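# Park the bicycle in the loose floor rack

## Task

Get the bicycle into the floor stand with one of its wheels seated in the slot, near the slot's closed end, and its kickstand raised completely. When you finish, the bike must be motionless and touching nothing but the stand: no wall, furniture or loose item. The stand is not anchored, so it can slide. If the bike topples or is left leaning, the task fails.

## Robot and tools

ROBOT. A Hello Robot Stretch 3 with a single arm: a two-wheel differential base, a lift carriage on a vertical mast, and a telescoping arm that reaches out to the robot's right. A wrist (yaw, pitch, roll) carries a two-finger gripper. The arm has no sideways reach, so to move the gripper forward or back you drive the base. The base is 0.33 m long and 0.34 m wide with a rounded rear, and it pivots about a point 0.05 m behind its front edge. When the arm is retracted and the wrist folded, a turn sweeps a circle of radius 0.28 m. An unfolded, level wrist reaches past that circle.

FRAMES. All positions are in metres. Base frame: origin on the floor midway between the drive wheels, x forward, y left, z up. hand_pose is reported in this frame, at the point where the closed fingertips meet. With all wrist joints at zero, its x axis points up, y points back toward the mast and z points to the rear. base_odometry uses the odometry frame, which is the base frame as it was at scene start. It counts wheel rotation only, so slip shows up as travel. Heading is in rad, positive to the left.

MOVE. One action per call, built from "base", "joints" or both, plus optional "pace" and "contact_limits". Alternatively, a call can hold only {"servos": "reboot"}, which re-enables servos that switched themselves off. A move with no action simply returns the state and pictures.
- "base" holds exactly one key, and each is an offset from where the base last reported itself. translate_m drives straight, in metres, positive forward, -3 to 3. rotate_rad turns in place, in radians, positive left (counter-clockwise), -6.4 to 6.4.
- "joints" holds absolute targets, keyed by name: lift_m 0 to 1.1; arm_m (extension) 0 to 0.52; wrist_yaw_rad -1.345 to 4.42 (0 points along the arm, positive swings toward the front); wrist_pitch_rad -1.57 to 0.451 (0 level, negative tips down); wrist_roll_rad -2.911 to 2.918; gripper_m -0.089 to 0.179 (larger is wider); head_pan_rad -3.953 to 1.73 (0 forward, positive left, -1.57 looks along the arm); head_tilt_rad -1.53 to 0.419 (negative looks down).
- "pace": "default" or "max". The base runs at no more than 0.10 m/s and 0.63 rad/s unless lift_m is under 0.30, arm_m is under 0.03 and wrist_yaw_rad is over 2.54.
- "contact_limits": a motor_effort percentage (1 to 100) for arm_m, translate_m or rotate_rad, given only in the same action as that command. The motion halts with contact_stop when the effort reaches it. A lower value is gentler.
- "cameras": a list drawn from head_camera, nav_camera, wrist_camera, all. Leaving it out means all; [] means none.
- "blocking": true (the default) waits until everything is at rest. false returns after about 0.5 s; later moves override only the joints or base they name.

OTHER TOOLS. wait(seconds 0 to 10, cameras) lets time pass without new commands. stop(cameras) brakes whatever is still moving. zoom_image(camera, region [x0,y0,x1,y1] in pixels, at most 504x504) enlarges part of that camera's newest image. read_manual gives licence texts only. finished_scene(scene: current number) ends the scene, and it cannot be undone.

RESULTS. "move" reads done or the worst status. base_status and joint_status show done, moving, off_target (at rest short of the target, maybe still pushing), stopped, contact_stop (the joint goes slack), time_out, or torque_fault (the servo is off until you reboot). on_its_own lists what happened without a command. motor_effort is given in %, positive toward higher values, with the peak of the last action in brackets; a positive wheel effort pushes forward. lidar_m gives 12 distances from the base origin, 30 degrees each: 1st straight ahead, then counter-clockwise (4th left, 7th behind, 10th right). It scans a plane 0.17 m above the floor, and "-" means nothing seen or something closer than 0.15 m. wrist_depth_mm and head_depth_mm are 7x7 grids of median depths. turned_by_wheels and turned_by_imu give rotation since the last result; trust the IMU when they differ by more than 0.15. base_tilt is in degrees, forward and right positive, give or take about 4. The head_camera image arrives rotated and needs a clockwise quarter turn to stand upright; nav_camera needs a counter-clockwise one.

CALL CHAINING. If a move or wait is refused for an out-of-range value, or an unplanned stop hits it, the later move, wait and finished_scene calls in the same reply are skipped. Calls that are invalid because of an unknown key do not have that effect. The simulation keeps running while you think, and a non-blocking move carries on during that time.

GRIPPER AND WRIST. To grip, command a width below the object's; to let go, command at least 0.05 more than its width. Readings don't prove that you are holding something. Before folding the wrist (yaw to 3.0) or unfolding it, put the lift between 0.32 and 0.95, pitch at -0.4 and roll near 0. When yaw is below -0.4, keep pitch at -0.5 or lower. The wrist and head never stop on contact and can overheat into a torque_fault.

CAUTIONS. Pushing hard with the arm while the gripper is above about 0.45 m, or driving while the gripper holds or hooks something that won't move, can tip the robot. If base_tilt shows a lean, back the gripper off. Use contact limits for probing. Handle the bike gently: don't knock it over, drop it or release it while it is still moving. Push the loose rack only lightly, and leave the bike upright and resting, touching only the rack, before you finish. Slams, hard hits and forceful pushes are penalised.

Each tool is called in YAML: its name, and indented under it one key for each argument.

## Session

move:

Scene clock: 0.00 s.
base_odometry: x=+0.000 y=+0.000 heading=+0.000
turned_by_wheels: +0.000
turned_by_imu: +0.000
base_tilt: forward=-1.3 right=-0.4
lidar_m: 2.06 1.91 1.08 0.72 0.67 0.67 0.85 1.80 1.84 2.35 2.00 2.00
head_depth_mm: 2141 3017 3082 3070 3058 2975 2176 / 2122 2795 2774 2748 2792 2734 2201 / 2105 2546 2539 2542 2534 2532 2222 / 2057 2351 2342 2339 2322 2336 2228 / 2053 2175 2181 2167 2168 2164 2135 / 1967 2025 2024 2020 2018 2010 1992 / 1873 1899 1893 1899 1886 1884 1885
base_status: not commanded
joint_positions: lift_m=+0.513 arm_m=+0.000 wrist_yaw_rad=+3.131 wrist_pitch_rad=-0.630 wrist_roll_rad=+0.000 gripper_m=+0.037 head_pan_rad=+0.000 head_tilt_rad=-0.004
joint_status: not commanded
measured_speeds: all 0
motor_effort: left_wheel=-0.2 right_wheel=+0.0 lift_m=+26.3 arm_m=-1.3 wrist_yaw_rad=+0.6 wrist_pitch_rad=+2.1 wrist_roll_rad=-0.3 gripper_m=+0.0 head_pan_rad=+0.4 head_tilt_rad=+1.6
hand_pose: x=-0.0193 y=+0.0479 z=+0.4810 quat_wxyz=(+0.223, +0.673, +0.216, +0.671) (m; base frame)
wrist_depth_mm: - - 153 - - - - / - - 171 - - - - / - - 194 - - - - / - 799 225 876 904 916 924 / 715 742 263 758 764 781 799 / 650 658 125 354 656 689 703 / 590 427 404 433 124 614 635
pictures: head_camera (sideways), nav_camera (sideways), wrist_camera

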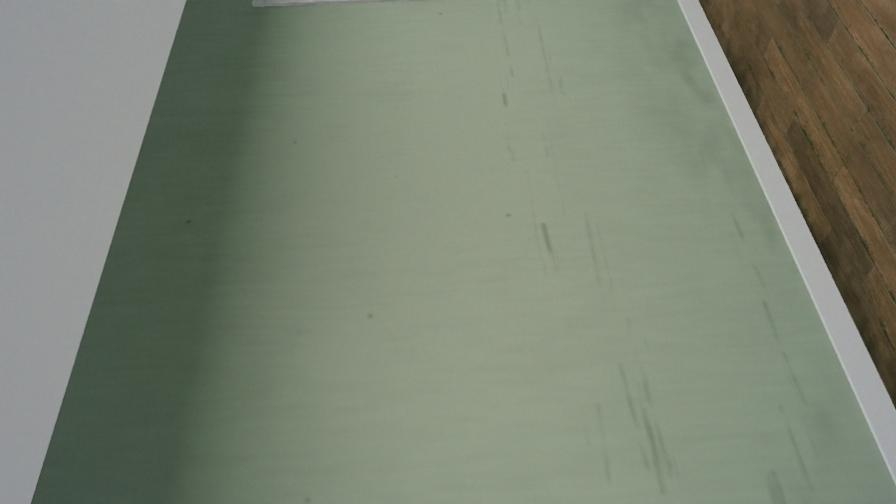

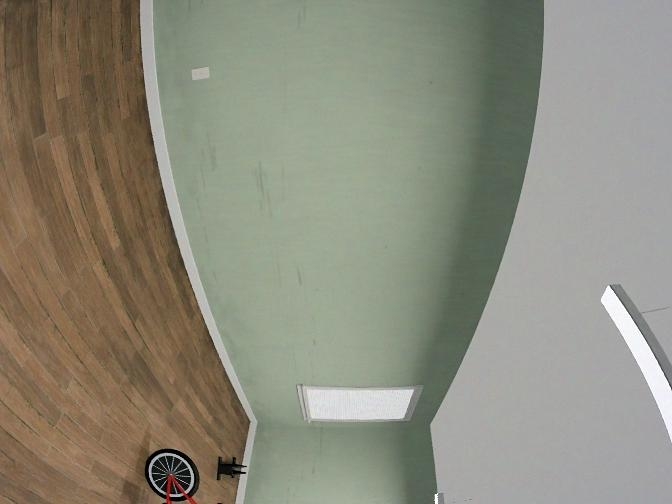

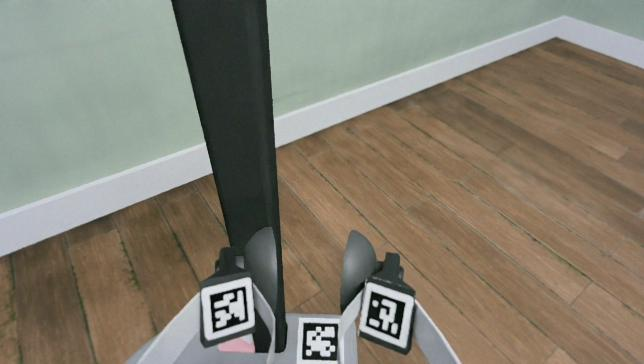

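move:
  joints: {"head_pan_rad": -1.3, "head_tilt_rad": -0.35}

zoom_image:
  camera: "head_camera"
  region: [300, 0, 800, 504]

Scene clock: 3.87 s.
move: done
base_odometry: x=+0.000 y=+0.000 heading=+0.000
turned_by_wheels: +0.000
turned_by_imu: +0.000
base_tilt: forward=-1.4 right=-0.4
lidar_m: 2.06 1.91 1.08 0.72 0.66 0.67 0.85 1.80 1.84 2.36 2.00 2.01
head_depth_mm: 2484 2586 2726 2881 2371 1799 1448 / 2843 3009 3174 3265 2387 1806 1460 / 3370 3621 3791 3533 2403 1817 1466 / 3743 - - 3531 2432 1839 1475 / 3650 3870 - 3610 2466 1845 1482 / 3558 3739 - 3644 2281 1859 1486 / 3431 3647 3780 3474 2281 1878 1499
base_status: not commanded
joint_positions: lift_m=+0.513 arm_m=+0.000 wrist_yaw_rad=+3.131 wrist_pitch_rad=-0.630 wrist_roll_rad=+0.000 gripper_m=+0.037 head_pan_rad=-1.292 head_tilt_rad=-0.345
joint_status: all done
measured_speeds: all 0
motor_effort: left_wheel=-0.6(0.7) right_wheel=-0.1(0.2) lift_m=+24.5(26.0) arm_m=-4.6(5.5) wrist_yaw_rad=-0.9(1.9) wrist_pitch_rad=+2.3(2.3) wrist_roll_rad=-0.3(0.3) gripper_m=+0.5(0.8) head_pan_rad=-3.3(7.3) head_tilt_rad=-2.3(3.8)
hand_pose: x=-0.0193 y=+0.0479 z=+0.4810 quat_wxyz=(+0.223, +0.673, +0.216, +0.671) (m; base frame)
wrist_depth_mm: - - 153 - - - - / - - 171 - - - - / - - 194 - - - - / - 793 223 874 909 901 925 / 717 746 264 760 758 777 813 / 651 660 125 356 652 688 696 / 589 423 404 432 124 618 623
pictures: head_camera (sideways), nav_camera (sideways), wrist_camera
camera_calibration:
head_camera: T_world_to_cam=[[-0.0502325, 0.343582, -0.937778, 1.24746], [0.958114, 0.28165, 0.0518689, -0.07077], [0.281947, -0.895893, -0.343339, 0.406624], [0, 0, 0, 1]] pos_world=[0.0158226, -0.0443812, 1.31312]
nav_camera: T_world_to_cam=[[0.0984703, -0.328612, 0.939318, -1.17987], [-0.945252, -0.325998, -0.0149549, 0.0778015], [0.31113, -0.88642, -0.342722, 0.400332], [0, 0, 0, 1]] pos_world=[0.0651689, -0.00749358, 1.24664]
wrist_camera: T_world_to_cam=[[0.999254, 0.0170406, 0.0346705, -0.00117256], [0.0368423, -0.690345, -0.722542, 0.428554], [0.0116221, 0.72328, -0.690458, 0.459631], [0, 0, 0, 1]] pos_world=[-0.0199591, -0.0365719, 0.627044]

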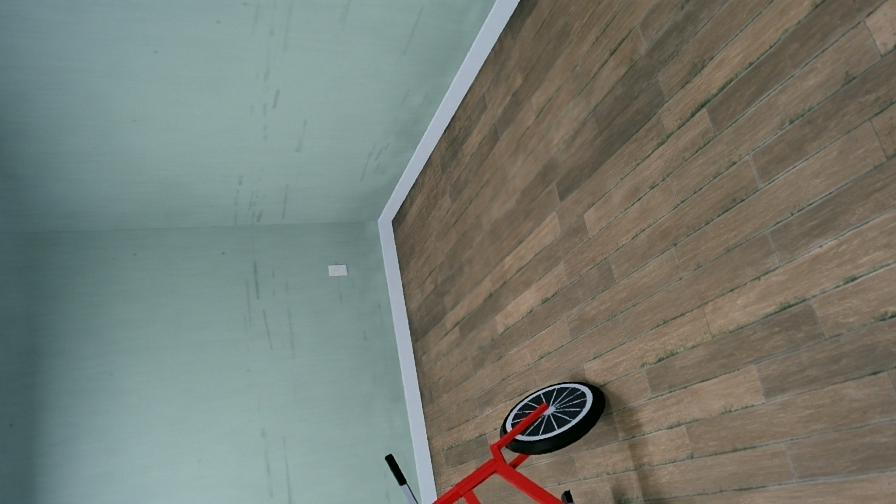

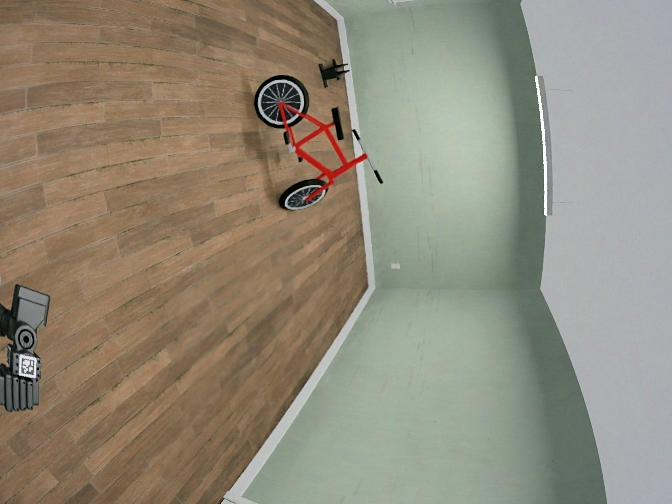

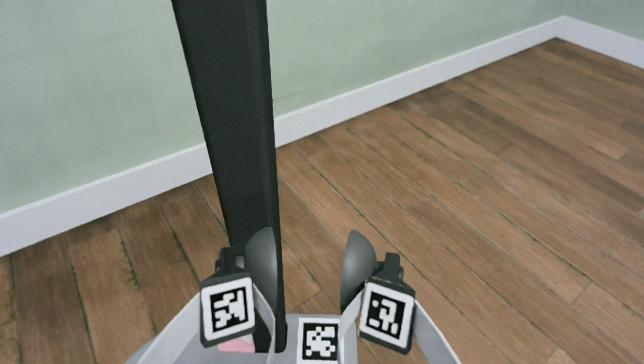

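Scaled by 1.000.

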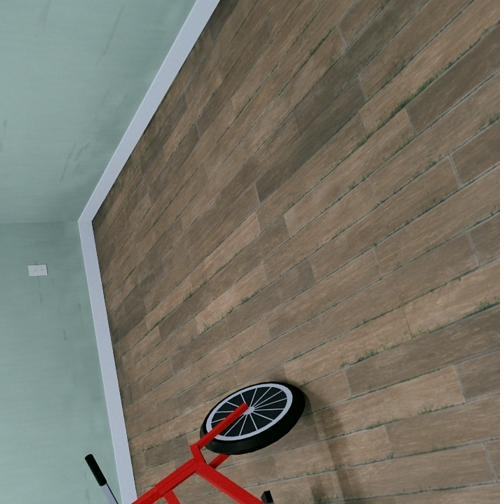

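move:
  joints: {"head_pan_rad": -0.65, "head_tilt_rad": -0.4}

zoom_image:
  camera: "head_camera"
  region: [300, 0, 800, 504]

zoom_image:
  camera: "nav_camera"
  region: [200, 150, 400, 350]

Scene clock: 8.40 s.
move: done
base_odometry: x=+0.000 y=+0.000 heading=+0.000
turned_by_wheels: +0.000
turned_by_imu: +0.000
base_tilt: forward=-1.4 right=-0.5
lidar_m: 2.06 1.91 1.08 0.72 0.66 0.67 0.85 1.80 1.85 2.35 2.00 2.01
head_depth_mm: 3350 3578 3830 2756 2143 1713 1392 / 3489 3663 3915 2795 2208 1711 1399 / 3517 3747 - 2802 2217 1724 1407 / 3590 3815 - 3170 2223 1740 1410 / 3653 - - 3221 2256 1744 1424 / 3739 3915 - 3263 2284 1762 1434 / 3257 3332 3409 3169 2293 1776 1434
base_status: not commanded
joint_positions: lift_m=+0.513 arm_m=+0.000 wrist_yaw_rad=+3.131 wrist_pitch_rad=-0.630 wrist_roll_rad=+0.000 gripper_m=+0.037 head_pan_rad=-0.658 head_tilt_rad=-0.395
joint_status: all done
measured_speeds: all 0
motor_effort: left_wheel=-0.1(0.8) right_wheel=+0.0(0.3) lift_m=+23.2(24.2) arm_m=-9.5(9.7) wrist_yaw_rad=+0.4(1.3) wrist_pitch_rad=+2.1(2.3) wrist_roll_rad=-0.1(0.3) gripper_m=+0.5(1.1) head_pan_rad=+4.0(7.7) head_tilt_rad=-2.7(4.1)
hand_pose: x=-0.0193 y=+0.0479 z=+0.4810 quat_wxyz=(+0.223, +0.673, +0.216, +0.671) (m; base frame)
wrist_depth_mm: - - 153 - - - - / - - 171 - - - - / - - 194 - - - - / - 793 223 873 887 913 921 / 714 734 263 767 772 783 804 / 647 661 125 357 654 684 710 / 579 423 403 434 124 617 629
pictures: head_camera (sideways), nav_camera (sideways), wrist_camera
camera_calibration:
head_camera: T_world_to_cam=[[-0.28017, 0.275311, -0.919624, 1.22517], [0.607623, 0.792512, 0.0521406, -0.0689824], [0.743168, -0.544177, -0.389323, 0.463653], [0, 0, 0, 1]] pos_world=[0.0405981, -0.0303237, 1.3108]
nav_camera: T_world_to_cam=[[0.310253, -0.234742, 0.921216, -1.15753], [-0.56961, -0.821728, -0.0175539, 0.0788926], [0.76111, -0.519288, -0.388654, 0.457362], [0, 0, 0, 1]] pos_world=[0.0559633, 0.0306091, 1.24548]
wrist_camera: T_world_to_cam=[[0.999254, 0.0170402, 0.0346704, -0.00117252], [0.0368419, -0.690345, -0.722542, 0.428554], [0.0116222, 0.72328, -0.690458, 0.459631], [0, 0, 0, 1]] pos_world=[-0.019959, -0.0365719, 0.627044]

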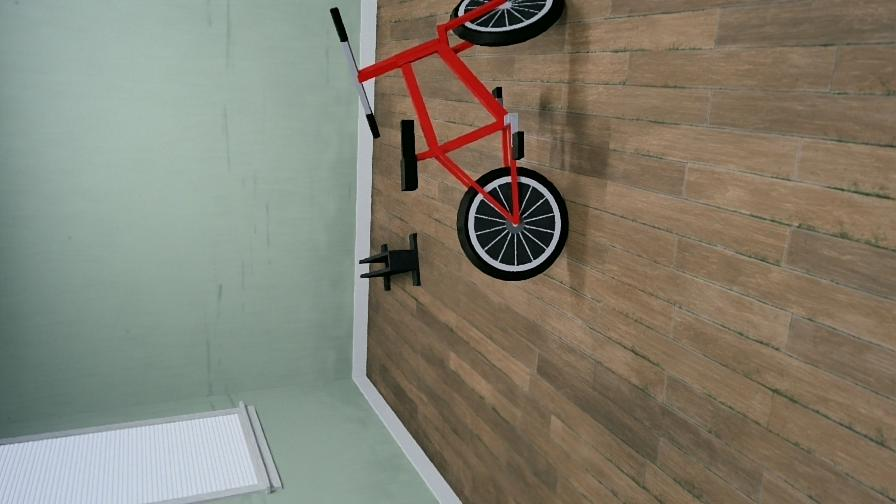

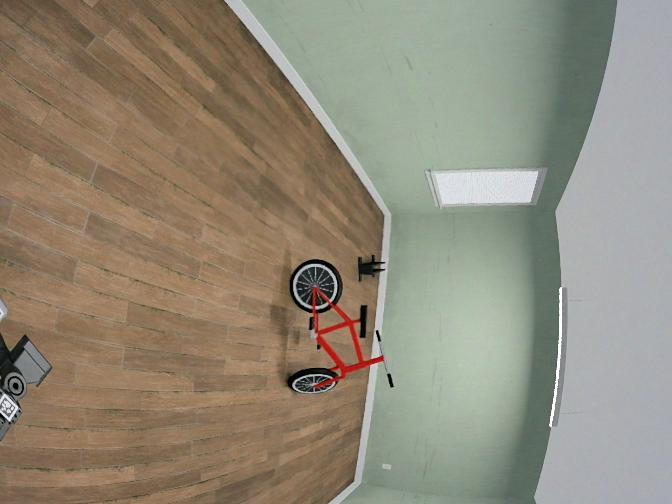

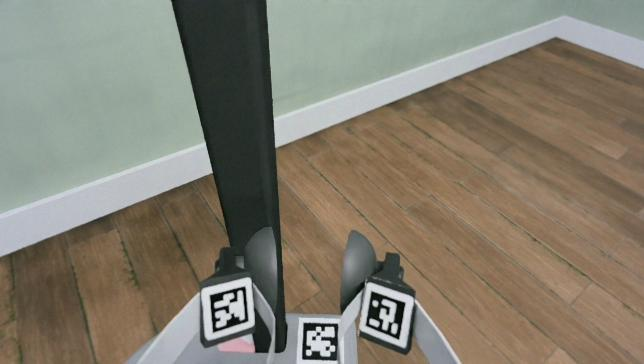

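Scaled by 1.000.

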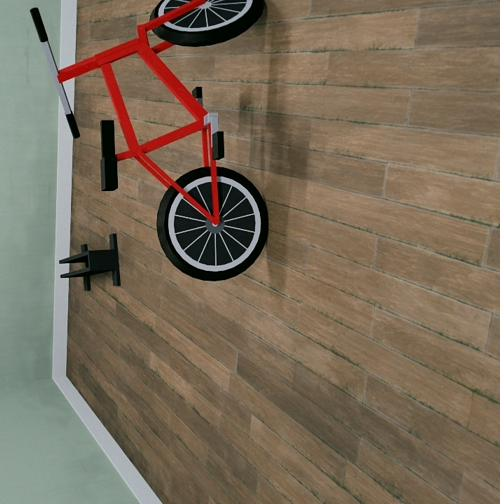

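Scaled by 2.520 from the camera's 672x504 image, which has a finer 792x594 frame.

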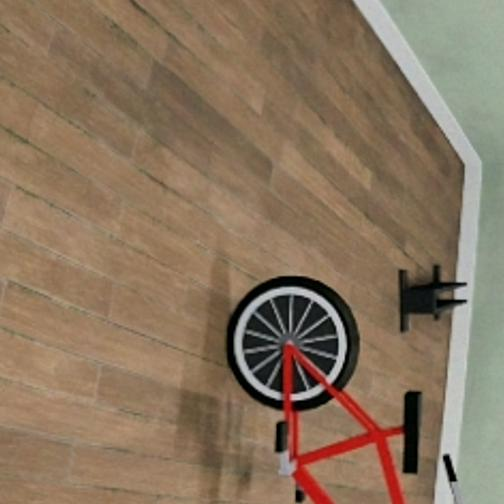

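zoom_image:
  camera: "head_camera"
  region: [340, 210, 440, 310]

zoom_image:
  camera: "head_camera"
  region: [320, 0, 620, 300]

Scaled by 5.040 from the camera's 896x504 image, which has a finer 1280x720 frame.

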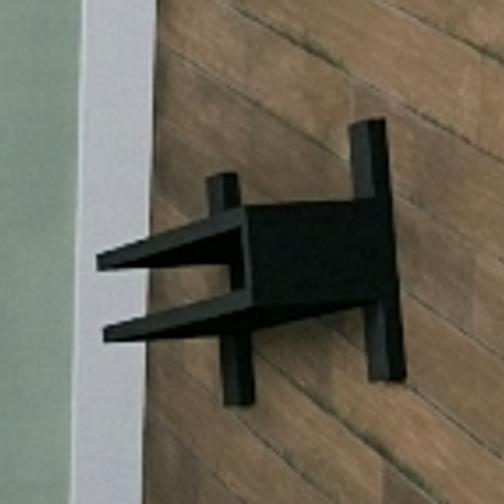

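Scaled by 1.680 from the camera's 896x504 image, which has a finer 1280x720 frame.

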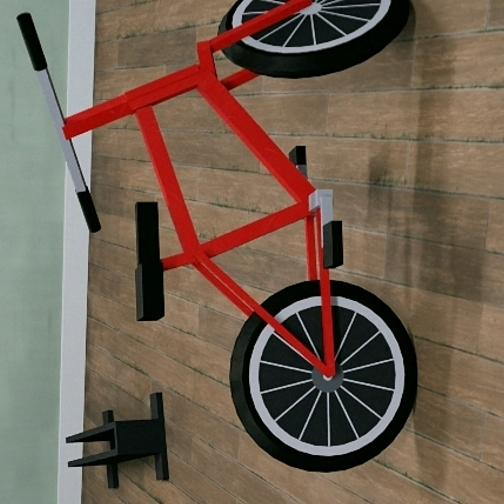

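move:
  base: {"rotate_rad": -0.3}
  cameras: []

move:
  base: {"translate_m": 1.3}
  joints: {"head_pan_rad": -0.55, "head_tilt_rad": -0.5}

zoom_image:
  camera: "head_camera"
  region: [250, 0, 750, 504]

Scene clock: 53.27 s.
move: done
base_odometry: x=+0.000 y=+0.000 heading=-0.300
turned_by_wheels: -0.300
turned_by_imu: -0.294
base_tilt: forward=-1.3 right=-0.5
lidar_m: 2.45 1.93 1.84 0.85 0.67 0.66 0.71 1.06 1.82 1.95 2.95 2.00
head_depth_mm: 3603 3776 - 3077 2208 1696 1389 / 3577 3737 - 3097 2219 1713 1400 / 3471 3787 - 3103 2236 1724 1410 / 3485 3768 - 2702 2242 1741 1421 / 3475 3719 - 3033 2186 1756 1428 / 3480 3644 - 3260 2177 1751 1430 / 3464 3681 - 3285 2165 1770 1434
base_status: done
joint_positions: lift_m=+0.513 arm_m=+0.000 wrist_yaw_rad=+3.131 wrist_pitch_rad=-0.630 wrist_roll_rad=+0.000 gripper_m=+0.037 head_pan_rad=-0.658 head_tilt_rad=-0.395
joint_status: not commanded
measured_speeds: all 0
motor_effort: left_wheel=+3.7(8.9) right_wheel=-5.0(7.8) lift_m=+21.0(22.4) arm_m=-14.5(15.9) wrist_yaw_rad=+0.7(1.6) wrist_pitch_rad=+2.1(2.3) wrist_roll_rad=-0.3(0.4) gripper_m=+0.4(0.9) head_pan_rad=+3.9(4.8) head_tilt_rad=-2.5(3.1)
hand_pose: x=-0.0193 y=+0.0479 z=+0.4810 quat_wxyz=(+0.223, +0.673, +0.216, +0.671) (m; base frame)
wrist_depth_mm: - - 153 - - - - / - - 171 - - - - / - - 193 - - - - / - 802 227 878 901 900 925 / 697 735 263 771 771 782 797 / 650 648 125 356 658 695 698 / 577 422 404 434 124 613 624
pictures: none
No camera images: "cameras" was empty.

Scene clock: 67.40 s.
move: done
base_odometry: x=+1.242 y=-0.384 heading=-0.300
turned_by_wheels: +0.000
turned_by_imu: +0.007
base_tilt: forward=-1.3 right=-0.4
lidar_m: 1.46 1.16 1.14 1.23 1.73 1.70 1.84 2.62 2.60 1.32 0.90 3.02
head_depth_mm: 2564 2778 3029 2544 1936 1260 1300 / 2577 2791 3040 2566 1945 1261 1287 / 2577 2820 3064 2565 1956 1569 1316 / 2610 2793 3078 2475 1959 1576 1320 / 2590 2839 3082 2618 1980 1586 1332 / 2601 2840 3105 2646 1980 1601 1330 / 2620 2805 3039 2683 2010 1607 1338
base_status: done
joint_positions: lift_m=+0.513 arm_m=+0.000 wrist_yaw_rad=+3.131 wrist_pitch_rad=-0.630 wrist_roll_rad=+0.000 gripper_m=+0.037 head_pan_rad=-0.558 head_tilt_rad=-0.494
joint_status: all done
measured_speeds: all 0
motor_effort: left_wheel=+2.8(8.5) right_wheel=+0.4(4.1) lift_m=+17.2(21.7) arm_m=-11.2(15.8) wrist_yaw_rad=+0.5(1.8) wrist_pitch_rad=+2.1(2.5) wrist_roll_rad=+0.0(0.5) gripper_m=+0.1(1.3) head_pan_rad=+3.7(7.4) head_tilt_rad=-2.9(4.5)
hand_pose: x=-0.0193 y=+0.0479 z=+0.4810 quat_wxyz=(+0.223, +0.673, +0.216, +0.671) (m; base frame)
wrist_depth_mm: - - 154 - - - - / - - 172 - - - - / 974 990 194 - - - - / 840 839 225 878 894 910 931 / 731 739 263 764 778 793 800 / 647 654 125 355 649 694 706 / 590 426 404 435 124 623 625
pictures: head_camera (sideways), nav_camera (sideways), wrist_camera
camera_calibration:
head_camera: T_world_to_cam=[[-0.381755, 0.293083, -0.876565, 1.16961], [0.529797, 0.84651, 0.0523012, -0.0687101], [0.75735, -0.444435, -0.478434, 0.579523], [0, 0, 0, 1]] pos_world=[0.0440065, -0.02707, 1.3061]
nav_camera: T_world_to_cam=[[0.407772, -0.249798, 0.87825, -1.10208], [-0.486355, -0.873468, -0.0226229, 0.0849815], [0.772775, -0.417916, -0.477666, 0.573119], [0, 0, 0, 1]] pos_world=[0.047835, 0.0384482, 1.24358]
wrist_camera: T_world_to_cam=[[0.999254, 0.0170405, 0.0346704, -0.00117249], [0.0368422, -0.690345, -0.722542, 0.428555], [0.0116221, 0.72328, -0.690458, 0.459625], [0, 0, 0, 1]] pos_world=[-0.0199591, -0.0365671, 0.627041]

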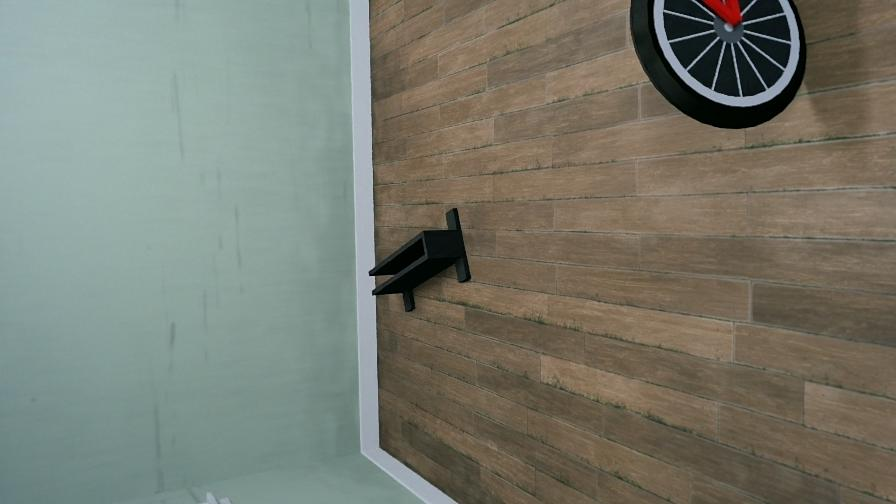

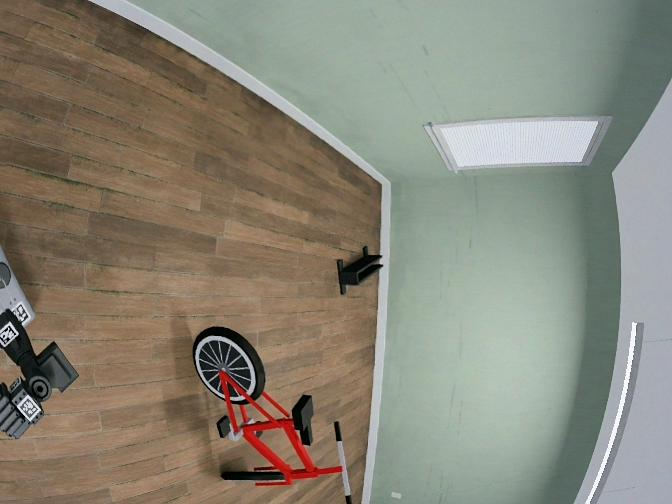

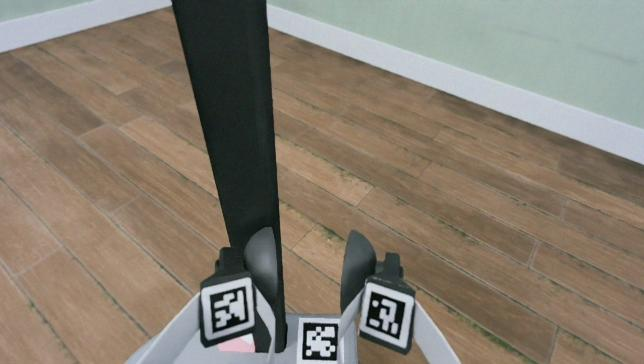

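Scaled by 1.000.

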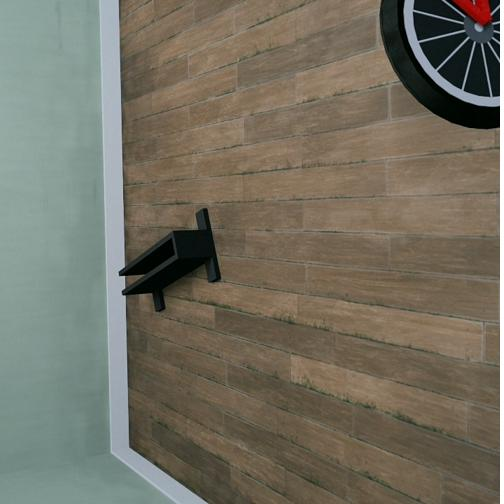

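zoom_image:
  camera: "head_camera"
  region: [350, 200, 480, 330]

Scaled by 3.877 from the camera's 896x504 image, which has a finer 1280x720 frame.

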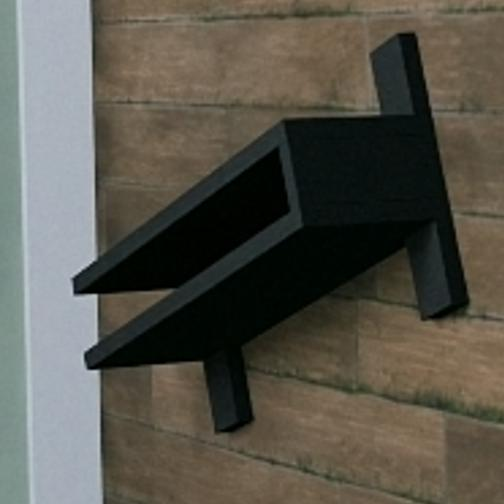

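move:
  base: {"rotate_rad": -0.27}
  joints: {"lift_m": 0.29}
  cameras: []

move:
  base: {"translate_m": 1.14}
  pace: "max"
  joints: {"head_pan_rad": -0.9, "head_tilt_rad": -0.7}

Scene clock: 101.47 s.
move: done
base_odometry: x=+1.242 y=-0.384 heading=-0.569
turned_by_wheels: -0.270
turned_by_imu: -0.265
base_tilt: forward=-1.3 right=-0.5
lidar_m: 1.93 1.25 1.14 1.15 1.42 1.70 1.71 2.12 2.61 2.63 1.03 0.90
head_depth_mm: 2838 3057 3293 2440 1624 1482 1297 / 2769 3012 3274 2550 1406 1406 1309 / 2684 2943 3132 2567 1950 1319 1317 / 2657 2873 3121 2593 1967 1453 1316 / 2611 2790 3081 2624 1977 1591 1326 / 2544 2749 2995 2541 1993 1592 1332 / 2491 2710 2939 2595 2000 1606 1338
base_status: done
joint_positions: lift_m=+0.290 arm_m=+0.000 wrist_yaw_rad=+3.131 wrist_pitch_rad=-0.630 wrist_roll_rad=+0.000 gripper_m=+0.037 head_pan_rad=-0.558 head_tilt_rad=-0.494
joint_status: all done
measured_speeds: all 0
motor_effort: left_wheel=+3.8(8.6) right_wheel=-5.1(7.4) lift_m=+17.5(21.3) arm_m=-10.0(11.1) wrist_yaw_rad=-0.1(1.9) wrist_pitch_rad=+2.1(2.5) wrist_roll_rad=+0.0(0.5) gripper_m=+0.0(0.9) head_pan_rad=+4.1(4.7) head_tilt_rad=-3.0(3.5)
hand_pose: x=-0.0193 y=+0.0478 z=+0.2582 quat_wxyz=(+0.223, +0.673, +0.216, +0.671) (m; base frame)
wrist_depth_mm: 948 923 153 - - - - / 758 769 172 809 835 853 876 / 626 641 193 663 669 698 710 / 536 544 230 568 584 591 596 / 470 287 281 295 494 504 515 / 252 254 126 254 420 448 453 / 227 228 222 230 124 397 405
pictures: none
No camera images: "cameras" was empty.

Scene clock: 106.60 s.
move: done
base_odometry: x=+2.202 y=-0.998 heading=-0.569
turned_by_wheels: +0.000
turned_by_imu: +0.006
base_tilt: forward=-1.3 right=-0.5
lidar_m: 1.22 0.80 0.73 0.73 0.91 1.85 2.78 3.28 0.58 1.44 2.17 1.99
head_depth_mm: 2452 2805 2417 1923 1592 1347 1180 / 2294 2591 2437 1932 1588 1358 1180 / 2160 2418 2446 1938 1610 1368 1189 / 2036 2268 2406 1944 1607 1370 1194 / 1911 2122 2316 1971 1611 1377 1197 / 1823 1990 2232 1976 1585 1384 1198 / 1728 1903 2103 1816 1639 1393 1206
base_status: done
joint_positions: lift_m=+0.290 arm_m=+0.000 wrist_yaw_rad=+3.131 wrist_pitch_rad=-0.630 wrist_roll_rad=+0.000 gripper_m=+0.037 head_pan_rad=-0.892 head_tilt_rad=-0.691
joint_status: all done
measured_speeds: all 0
motor_effort: left_wheel=-0.2(11.2) right_wheel=-1.4(6.6) lift_m=+28.2(28.9) arm_m=-9.0(10.9) wrist_yaw_rad=-0.4(1.7) wrist_pitch_rad=+2.1(2.6) wrist_roll_rad=+0.2(0.4) gripper_m=+0.1(1.2) head_pan_rad=-2.7(7.5) head_tilt_rad=-3.8(5.7)
hand_pose: x=-0.0193 y=+0.0478 z=+0.2582 quat_wxyz=(+0.223, +0.673, +0.216, +0.671) (m; base frame)
wrist_depth_mm: 935 935 153 - - 660 618 / 769 767 172 814 771 - 650 / 628 625 194 672 678 697 688 / 537 544 229 560 575 586 595 / 470 286 280 297 492 507 518 / 250 255 126 255 424 447 452 / 226 228 222 229 123 398 404
pictures: head_camera (sideways), nav_camera (sideways), wrist_camera
camera_calibration:
head_camera: T_world_to_cam=[[-0.366977, 0.528837, -0.765284, 1.02444], [0.784346, 0.618216, 0.0510907, -0.0686735], [0.50013, -0.581498, -0.641662, 0.793453], [0, 0, 0, 1]] pos_world=[0.0329792, -0.0379137, 1.29662]
nav_camera: T_world_to_cam=[[0.405959, -0.496736, 0.767105, -0.957154], [-0.749097, -0.661685, -0.0320425, 0.0988404], [0.523498, -0.561629, -0.64072, 0.786773], [0, 0, 0, 1]] pos_world=[0.0507316, 0.0318226, 1.24151]
wrist_camera: T_world_to_cam=[[0.999254, 0.0170484, 0.0346644, 0.00655418], [0.0368406, -0.690508, -0.722386, 0.267516], [0.0116205, 0.723124, -0.690621, 0.305873], [0, 0, 0, 1]] pos_world=[-0.0199591, -0.0365734, 0.404265]

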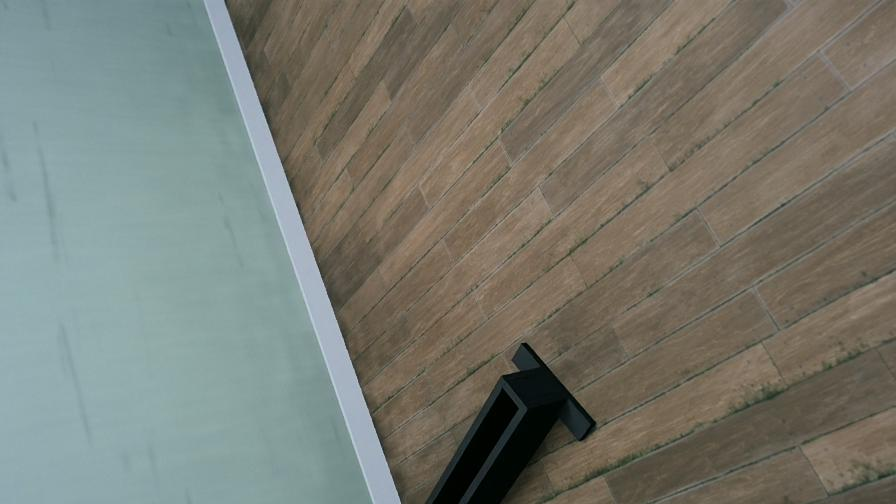

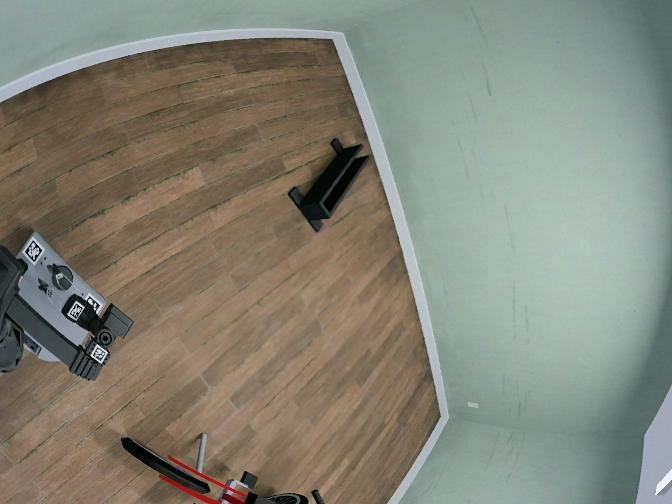

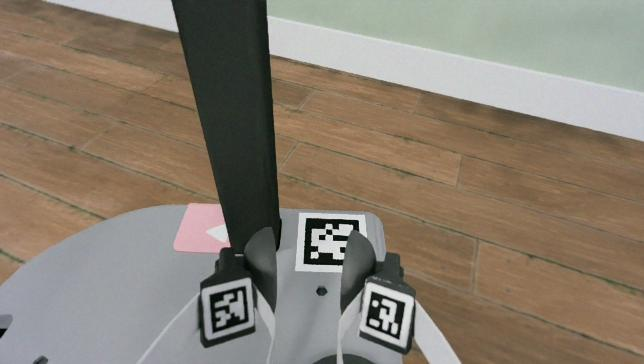

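zoom_image:
  camera: "nav_camera"
  region: [100, 380, 350, 504]

move:
  joints: {"head_pan_rad": -0.5, "head_tilt_rad": -0.6}

zoom_image:
  camera: "head_camera"
  region: [300, 100, 700, 500]

Scaled by 2.016 from the camera's 672x504 image, which has a finer 792x594 frame.

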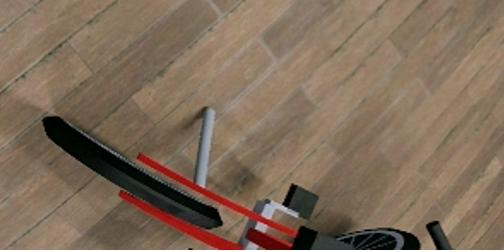

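Scene clock: 112.07 s.
move: done
base_odometry: x=+2.202 y=-0.998 heading=-0.569
turned_by_wheels: +0.000
turned_by_imu: +0.000
base_tilt: forward=-1.4 right=-0.5
lidar_m: 1.22 0.80 0.73 0.73 0.91 1.86 2.78 3.29 0.57 1.45 2.17 1.99
head_depth_mm: 1822 2020 2262 2125 1700 1423 1215 / 1780 1975 2204 2145 1724 1430 1233 / 1741 1944 2167 2166 1644 1443 1231 / 1720 1898 2121 2168 1691 1451 1241 / 1695 1868 2075 2201 1762 1453 1242 / 1668 1836 2048 2186 1756 1458 1249 / 1640 1810 1994 2149 1775 1466 1253
base_status: not commanded
joint_positions: lift_m=+0.290 arm_m=+0.000 wrist_yaw_rad=+3.131 wrist_pitch_rad=-0.630 wrist_roll_rad=+0.000 gripper_m=+0.037 head_pan_rad=-0.508 head_tilt_rad=-0.606
joint_status: all done
measured_speeds: all 0
motor_effort: left_wheel=+0.4(0.5) right_wheel=-1.4(1.6) lift_m=+36.0(36.4) arm_m=-8.9(10.3) wrist_yaw_rad=+1.4(1.4) wrist_pitch_rad=+2.1(2.3) wrist_roll_rad=-0.3(0.3) gripper_m=+0.3(0.9) head_pan_rad=+4.1(8.8) head_tilt_rad=+3.2(4.6)
hand_pose: x=-0.0193 y=+0.0478 z=+0.2582 quat_wxyz=(+0.223, +0.673, +0.216, +0.671) (m; base frame)
wrist_depth_mm: 945 904 153 - - 664 612 / 752 760 172 791 776 - 644 / 630 623 193 664 686 692 681 / 536 544 229 569 578 587 602 / 470 286 280 297 497 503 514 / 251 256 126 255 424 444 452 / 227 228 221 229 123 401 406
pictures: head_camera (sideways), nav_camera (sideways), wrist_camera
camera_calibration:
head_camera: T_world_to_cam=[[-0.479312, 0.320137, -0.817174, 1.09276], [0.49202, 0.869038, 0.0518613, -0.0678993], [0.726757, -0.377208, -0.574054, 0.704119], [0, 0, 0, 1]] pos_world=[0.045459, -0.0252274, 1.3007]
nav_camera: T_world_to_cam=[[0.503307, -0.275702, 0.818945, -1.02533], [-0.444656, -0.89526, -0.0281169, 0.091876], [0.740921, -0.349997, -0.573183, 0.697587], [0, 0, 0, 1]] pos_world=[0.0400492, 0.043723, 1.24211]
wrist_camera: T_world_to_cam=[[0.999254, 0.0170479, 0.0346642, 0.00655379], [0.0368401, -0.690508, -0.722386, 0.267524], [0.0116208, 0.723124, -0.690621, 0.30588], [0, 0, 0, 1]] pos_world=[-0.0199591, -0.0365734, 0.404275]

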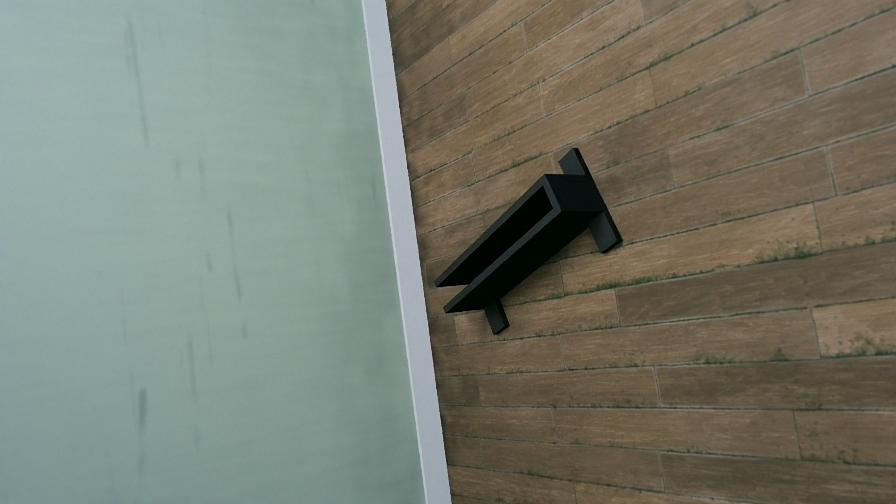

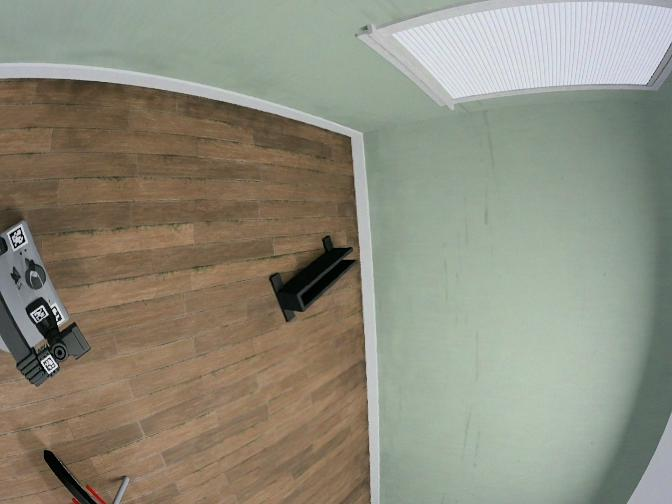

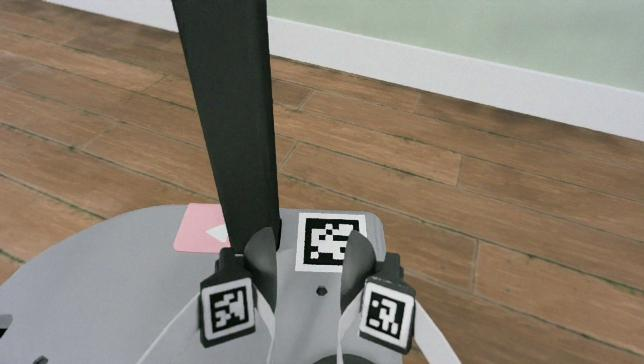

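Scaled by 1.260 from the camera's 896x504 image, which has a finer 1280x720 frame.

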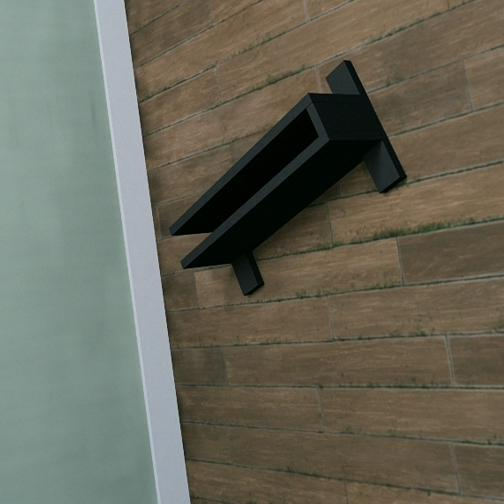

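move:
  base: {"rotate_rad": -0.736}
  pace: "max"
  cameras: []

move:
  base: {"translate_m": 0.958}
  cameras: []

move:
  base: {"rotate_rad": 2.306}
  joints: {"head_pan_rad": -1.57, "head_tilt_rad": -0.9}

move:
  joints: {"lift_m": 0.45, "wrist_pitch_rad": -0.4, "gripper_m": 0.179}

Scene clock: 129.07 s.
move: done
base_odometry: x=+2.202 y=-0.998 heading=-1.305
turned_by_wheels: -0.736
turned_by_imu: -0.720
base_tilt: forward=-1.3 right=-0.5
lidar_m: 2.00 1.74 0.89 0.73 0.73 0.80 1.28 2.75 3.02 0.57 0.73 2.45
head_depth_mm: 2741 2963 2850 2140 1709 1419 1221 / 2906 3177 2897 2151 1725 1435 1233 / 3013 3341 2888 2177 1726 1437 1234 / 2735 2983 2935 2182 1742 1450 1239 / 2429 2657 2794 2193 1750 1454 1244 / 2211 2382 2590 2219 1767 1466 1249 / 2036 2167 2329 2237 1768 1474 1255
base_status: done
joint_positions: lift_m=+0.290 arm_m=+0.000 wrist_yaw_rad=+3.131 wrist_pitch_rad=-0.630 wrist_roll_rad=+0.000 gripper_m=+0.037 head_pan_rad=-0.508 head_tilt_rad=-0.606
joint_status: not commanded
measured_speeds: all 0
motor_effort: left_wheel=+2.4(11.7) right_wheel=-4.1(9.6) lift_m=+34.9(36.2) arm_m=-10.8(11.0) wrist_yaw_rad=+0.8(1.6) wrist_pitch_rad=+2.0(2.4) wrist_roll_rad=+0.1(0.4) gripper_m=+0.0(1.0) head_pan_rad=+4.3(4.7) head_tilt_rad=+2.1(3.4)
hand_pose: x=-0.0193 y=+0.0478 z=+0.2582 quat_wxyz=(+0.223, +0.673, +0.216, +0.671) (m; base frame)
wrist_depth_mm: 621 650 153 - - - - / - - 172 777 823 855 865 / 626 633 194 663 673 700 706 / 540 542 229 565 578 581 599 / 472 287 280 296 494 513 517 / 252 255 126 255 420 448 452 / 227 229 222 230 123 398 403
pictures: none
No camera images: "cameras" was empty.

Scene clock: 138.33 s.
move: done
base_odometry: x=+2.454 y=-1.923 heading=-1.305
turned_by_wheels: +0.000
turned_by_imu: +0.005
base_tilt: forward=-1.4 right=-0.5
lidar_m: 1.10 1.10 1.21 1.06 1.06 1.17 1.85 1.04 1.05 1.32 2.60 1.34
head_depth_mm: 2264 2551 2722 2144 1705 1423 1222 / 1918 2164 2459 2145 1714 1431 1224 / 1677 1855 2087 2141 1728 1440 1233 / 1473 1628 1787 1970 1737 1450 1237 / 1328 1447 1571 1736 1758 1458 1247 / 1205 1295 1404 1544 1650 1462 1248 / 1104 1175 1268 1376 1491 1472 1255
base_status: done
joint_positions: lift_m=+0.290 arm_m=+0.000 wrist_yaw_rad=+3.131 wrist_pitch_rad=-0.630 wrist_roll_rad=+0.000 gripper_m=+0.037 head_pan_rad=-0.508 head_tilt_rad=-0.606
joint_status: not commanded
measured_speeds: all 0
motor_effort: left_wheel=+2.9(8.9) right_wheel=+1.3(4.0) lift_m=+27.1(35.1) arm_m=-14.9(16.0) wrist_yaw_rad=+0.0(1.5) wrist_pitch_rad=+2.3(2.5) wrist_roll_rad=+0.3(0.5) gripper_m=+0.3(1.2) head_pan_rad=+4.0(4.8) head_tilt_rad=+3.0(3.7)
hand_pose: x=-0.0193 y=+0.0478 z=+0.2582 quat_wxyz=(+0.223, +0.673, +0.216, +0.671) (m; base frame)
wrist_depth_mm: 850 882 153 - - - - / 760 766 172 819 834 856 877 / 622 636 194 659 673 691 727 / 542 547 229 558 576 586 598 / 470 288 282 296 498 507 317 / 252 255 126 255 422 422 311 / 226 228 222 228 124 391 351
pictures: none
No camera images: "cameras" was empty.

Scene clock: 142.63 s.
move: done
base_odometry: x=+2.454 y=-1.923 heading=+1.001
turned_by_wheels: +2.306
turned_by_imu: +2.264
base_tilt: forward=-1.3 right=-0.5
lidar_m: 1.06 1.32 2.65 1.04 1.10 2.69 1.86 1.20 1.09 1.10 1.15 1.05
head_depth_mm: 966 1107 1289 1512 1396 1236 1115 / 997 1147 1352 1553 1398 1245 686 / 1030 1194 1412 1580 1379 1218 719 / 1063 1235 1481 1603 1390 1233 947 / 1102 1291 1557 1619 1417 1260 1131 / 1142 1344 1627 1619 1420 1264 1134 / 1186 1406 1706 1632 1430 1264 1134
base_status: done
joint_positions: lift_m=+0.290 arm_m=+0.000 wrist_yaw_rad=+3.131 wrist_pitch_rad=-0.630 wrist_roll_rad=+0.000 gripper_m=+0.037 head_pan_rad=-1.562 head_tilt_rad=-0.888
joint_status: all done
measured_speeds: all 0
motor_effort: left_wheel=-4.5(9.2) right_wheel=+4.5(8.5) lift_m=+24.5(27.4) arm_m=-14.4(16.0) wrist_yaw_rad=+0.7(1.4) wrist_pitch_rad=+2.3(2.4) wrist_roll_rad=+0.1(0.4) gripper_m=+0.4(1.4) head_pan_rad=-2.6(5.6) head_tilt_rad=-5.1(6.5)
hand_pose: x=-0.0193 y=+0.0478 z=+0.2582 quat_wxyz=(+0.223, +0.673, +0.216, +0.671) (m; base frame)
wrist_depth_mm: 942 918 154 - - - - / 764 764 172 808 837 859 875 / 621 635 194 666 676 692 713 / 536 553 230 568 576 596 596 / 470 286 283 294 496 506 518 / 252 256 126 254 425 445 452 / 228 228 221 228 123 399 400
pictures: head_camera (sideways), nav_camera (sideways), wrist_camera
camera_calibration:
head_camera: T_world_to_cam=[[0.0395037, 0.779809, -0.62477, 0.838844], [0.998777, -0.0122169, 0.0479033, -0.0658192], [0.0297227, -0.625898, -0.779338, 0.975379], [0, 0, 0, 1]] pos_world=[0.00361042, -0.0444552, 1.28739]
nav_camera: T_world_to_cam=[[0.0109884, -0.779218, 0.626657, -0.771717], [-0.998115, -0.0463893, -0.040181, 0.110946], [0.0603799, -0.625034, -0.778259, 0.968476], [0, 0, 0, 1]] pos_world=[0.0607399, 0.00914127, 1.24178]
wrist_camera: T_world_to_cam=[[0.999254, 0.0170494, 0.0346633, 0.00655429], [0.0368401, -0.690534, -0.722361, 0.267512], [0.0116204, 0.723099, -0.690647, 0.305889], [0, 0, 0, 1]] pos_world=[-0.0199591, -0.0365734, 0.404275]

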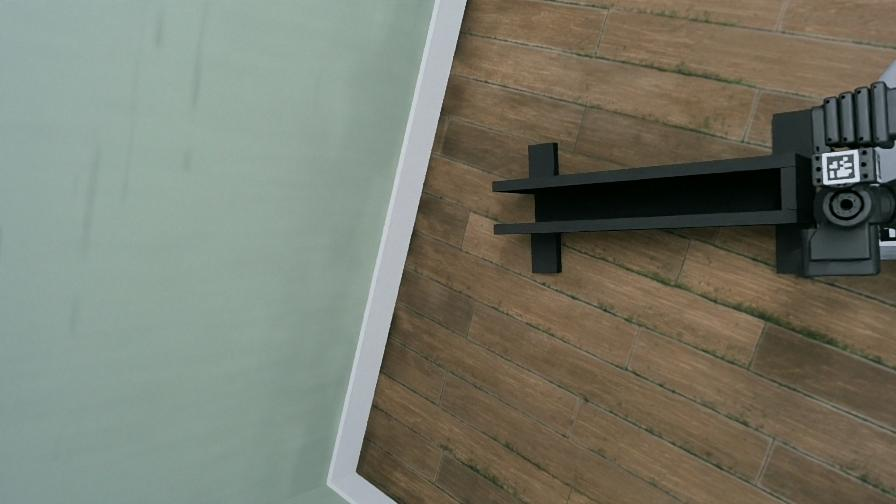

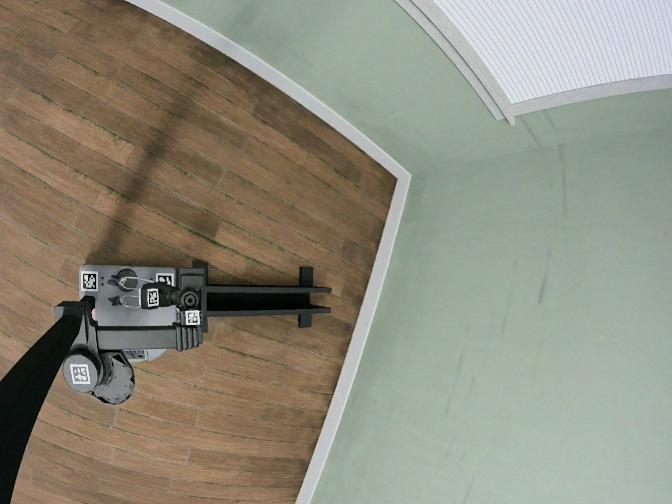

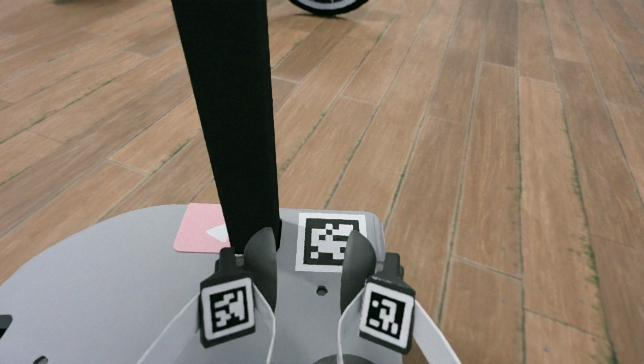

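Scene clock: 144.93 s.
move: done
base_odometry: x=+2.454 y=-1.923 heading=+1.001
turned_by_wheels: +0.000
turned_by_imu: +0.000
base_tilt: forward=-1.4 right=-0.5
lidar_m: 1.06 1.32 2.65 1.04 1.11 2.70 1.85 1.20 1.10 1.10 1.15 1.05
head_depth_mm: 963 1104 1295 1513 1394 1240 1112 / 996 1143 1357 1547 1400 1243 535 / 1030 1190 1415 1569 1382 1216 563 / 1066 1234 1481 1611 1387 1230 599 / 1098 1293 1554 1611 1414 1254 1130 / 1144 1350 1628 1625 1427 1255 1130 / 1184 1405 1704 1633 1424 1262 1136
base_status: not commanded
joint_positions: lift_m=+0.450 arm_m=+0.000 wrist_yaw_rad=+3.131 wrist_pitch_rad=-0.420 wrist_roll_rad=+0.000 gripper_m=+0.179 head_pan_rad=-1.562 head_tilt_rad=-0.888
joint_status: all done
measured_speeds: all 0
motor_effort: left_wheel=-3.5(4.6) right_wheel=+4.4(4.7) lift_m=+35.6(40.5) arm_m=-14.3(15.8) wrist_yaw_rad=+0.1(1.5) wrist_pitch_rad=+3.5(5.5) wrist_roll_rad=+0.0(0.7) gripper_m=+0.1(82.6) head_pan_rad=-3.0(4.2) head_tilt_rad=-5.6(6.0)
hand_pose: x=-0.0190 y=+0.0792 z=+0.4622 quat_wxyz=(+0.151, +0.692, +0.144, +0.691) (m; base frame)
wrist_depth_mm: - - 144 - - - - / - - 155 - - - - / - - 169 - - - - / - - 184 - - - - / 838 829 202 866 884 900 926 / 117 702 232 721 759 138 764 / 116 610 264 627 630 119 114
pictures: head_camera (sideways), nav_camera (sideways), wrist_camera
camera_calibration:
head_camera: T_world_to_cam=[[0.0395038, 0.779809, -0.62477, 0.838845], [0.998777, -0.0122171, 0.0479033, -0.0658192], [0.0297225, -0.625898, -0.779338, 0.975379], [0, 0, 0, 1]] pos_world=[0.00361041, -0.0444552, 1.28739]
nav_camera: T_world_to_cam=[[0.0109882, -0.779218, 0.626657, -0.771717], [-0.998115, -0.0463891, -0.040181, 0.110946], [0.0603797, -0.625034, -0.778259, 0.968476], [0, 0, 0, 1]] pos_world=[0.0607399, 0.00914125, 1.24178]
wrist_camera: T_world_to_cam=[[0.999172, 0.00937495, 0.0395912, -0.00300698], [0.0386248, -0.524367, -0.850616, 0.482717], [0.0127858, 0.851441, -0.524295, 0.33708], [0, 0, 0, 1]] pos_world=[-0.0199502, -0.0338541, 0.587455]

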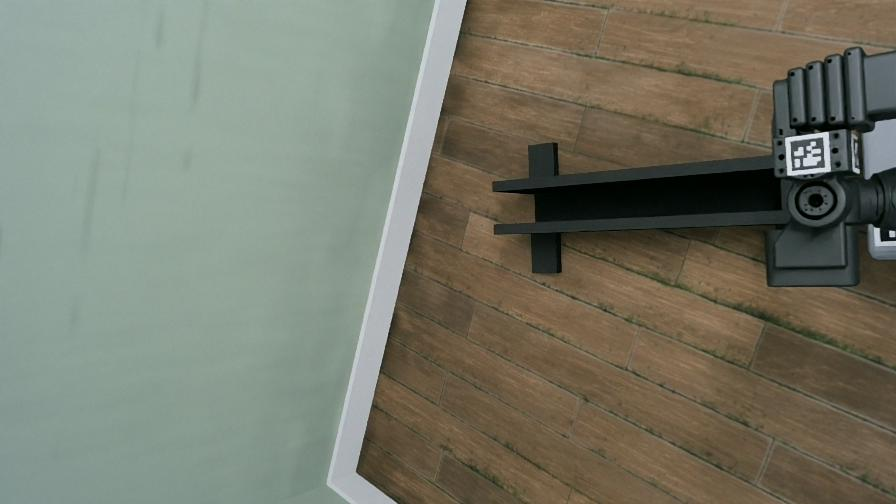

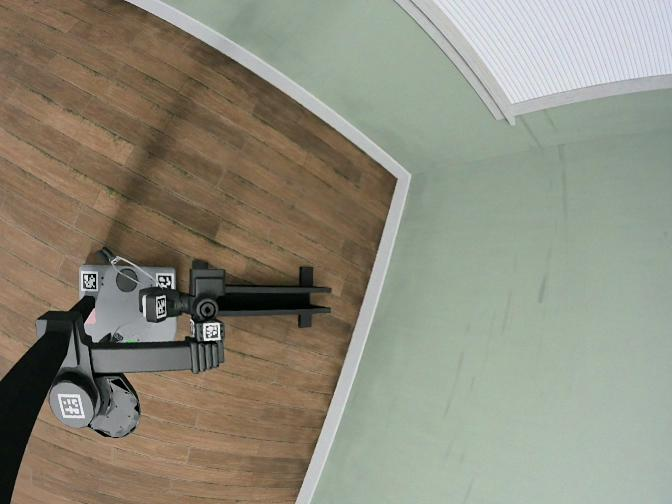

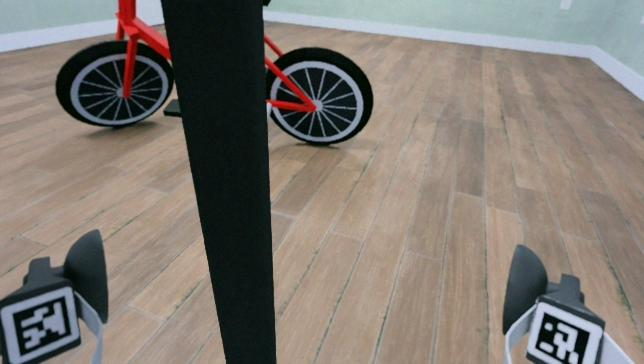

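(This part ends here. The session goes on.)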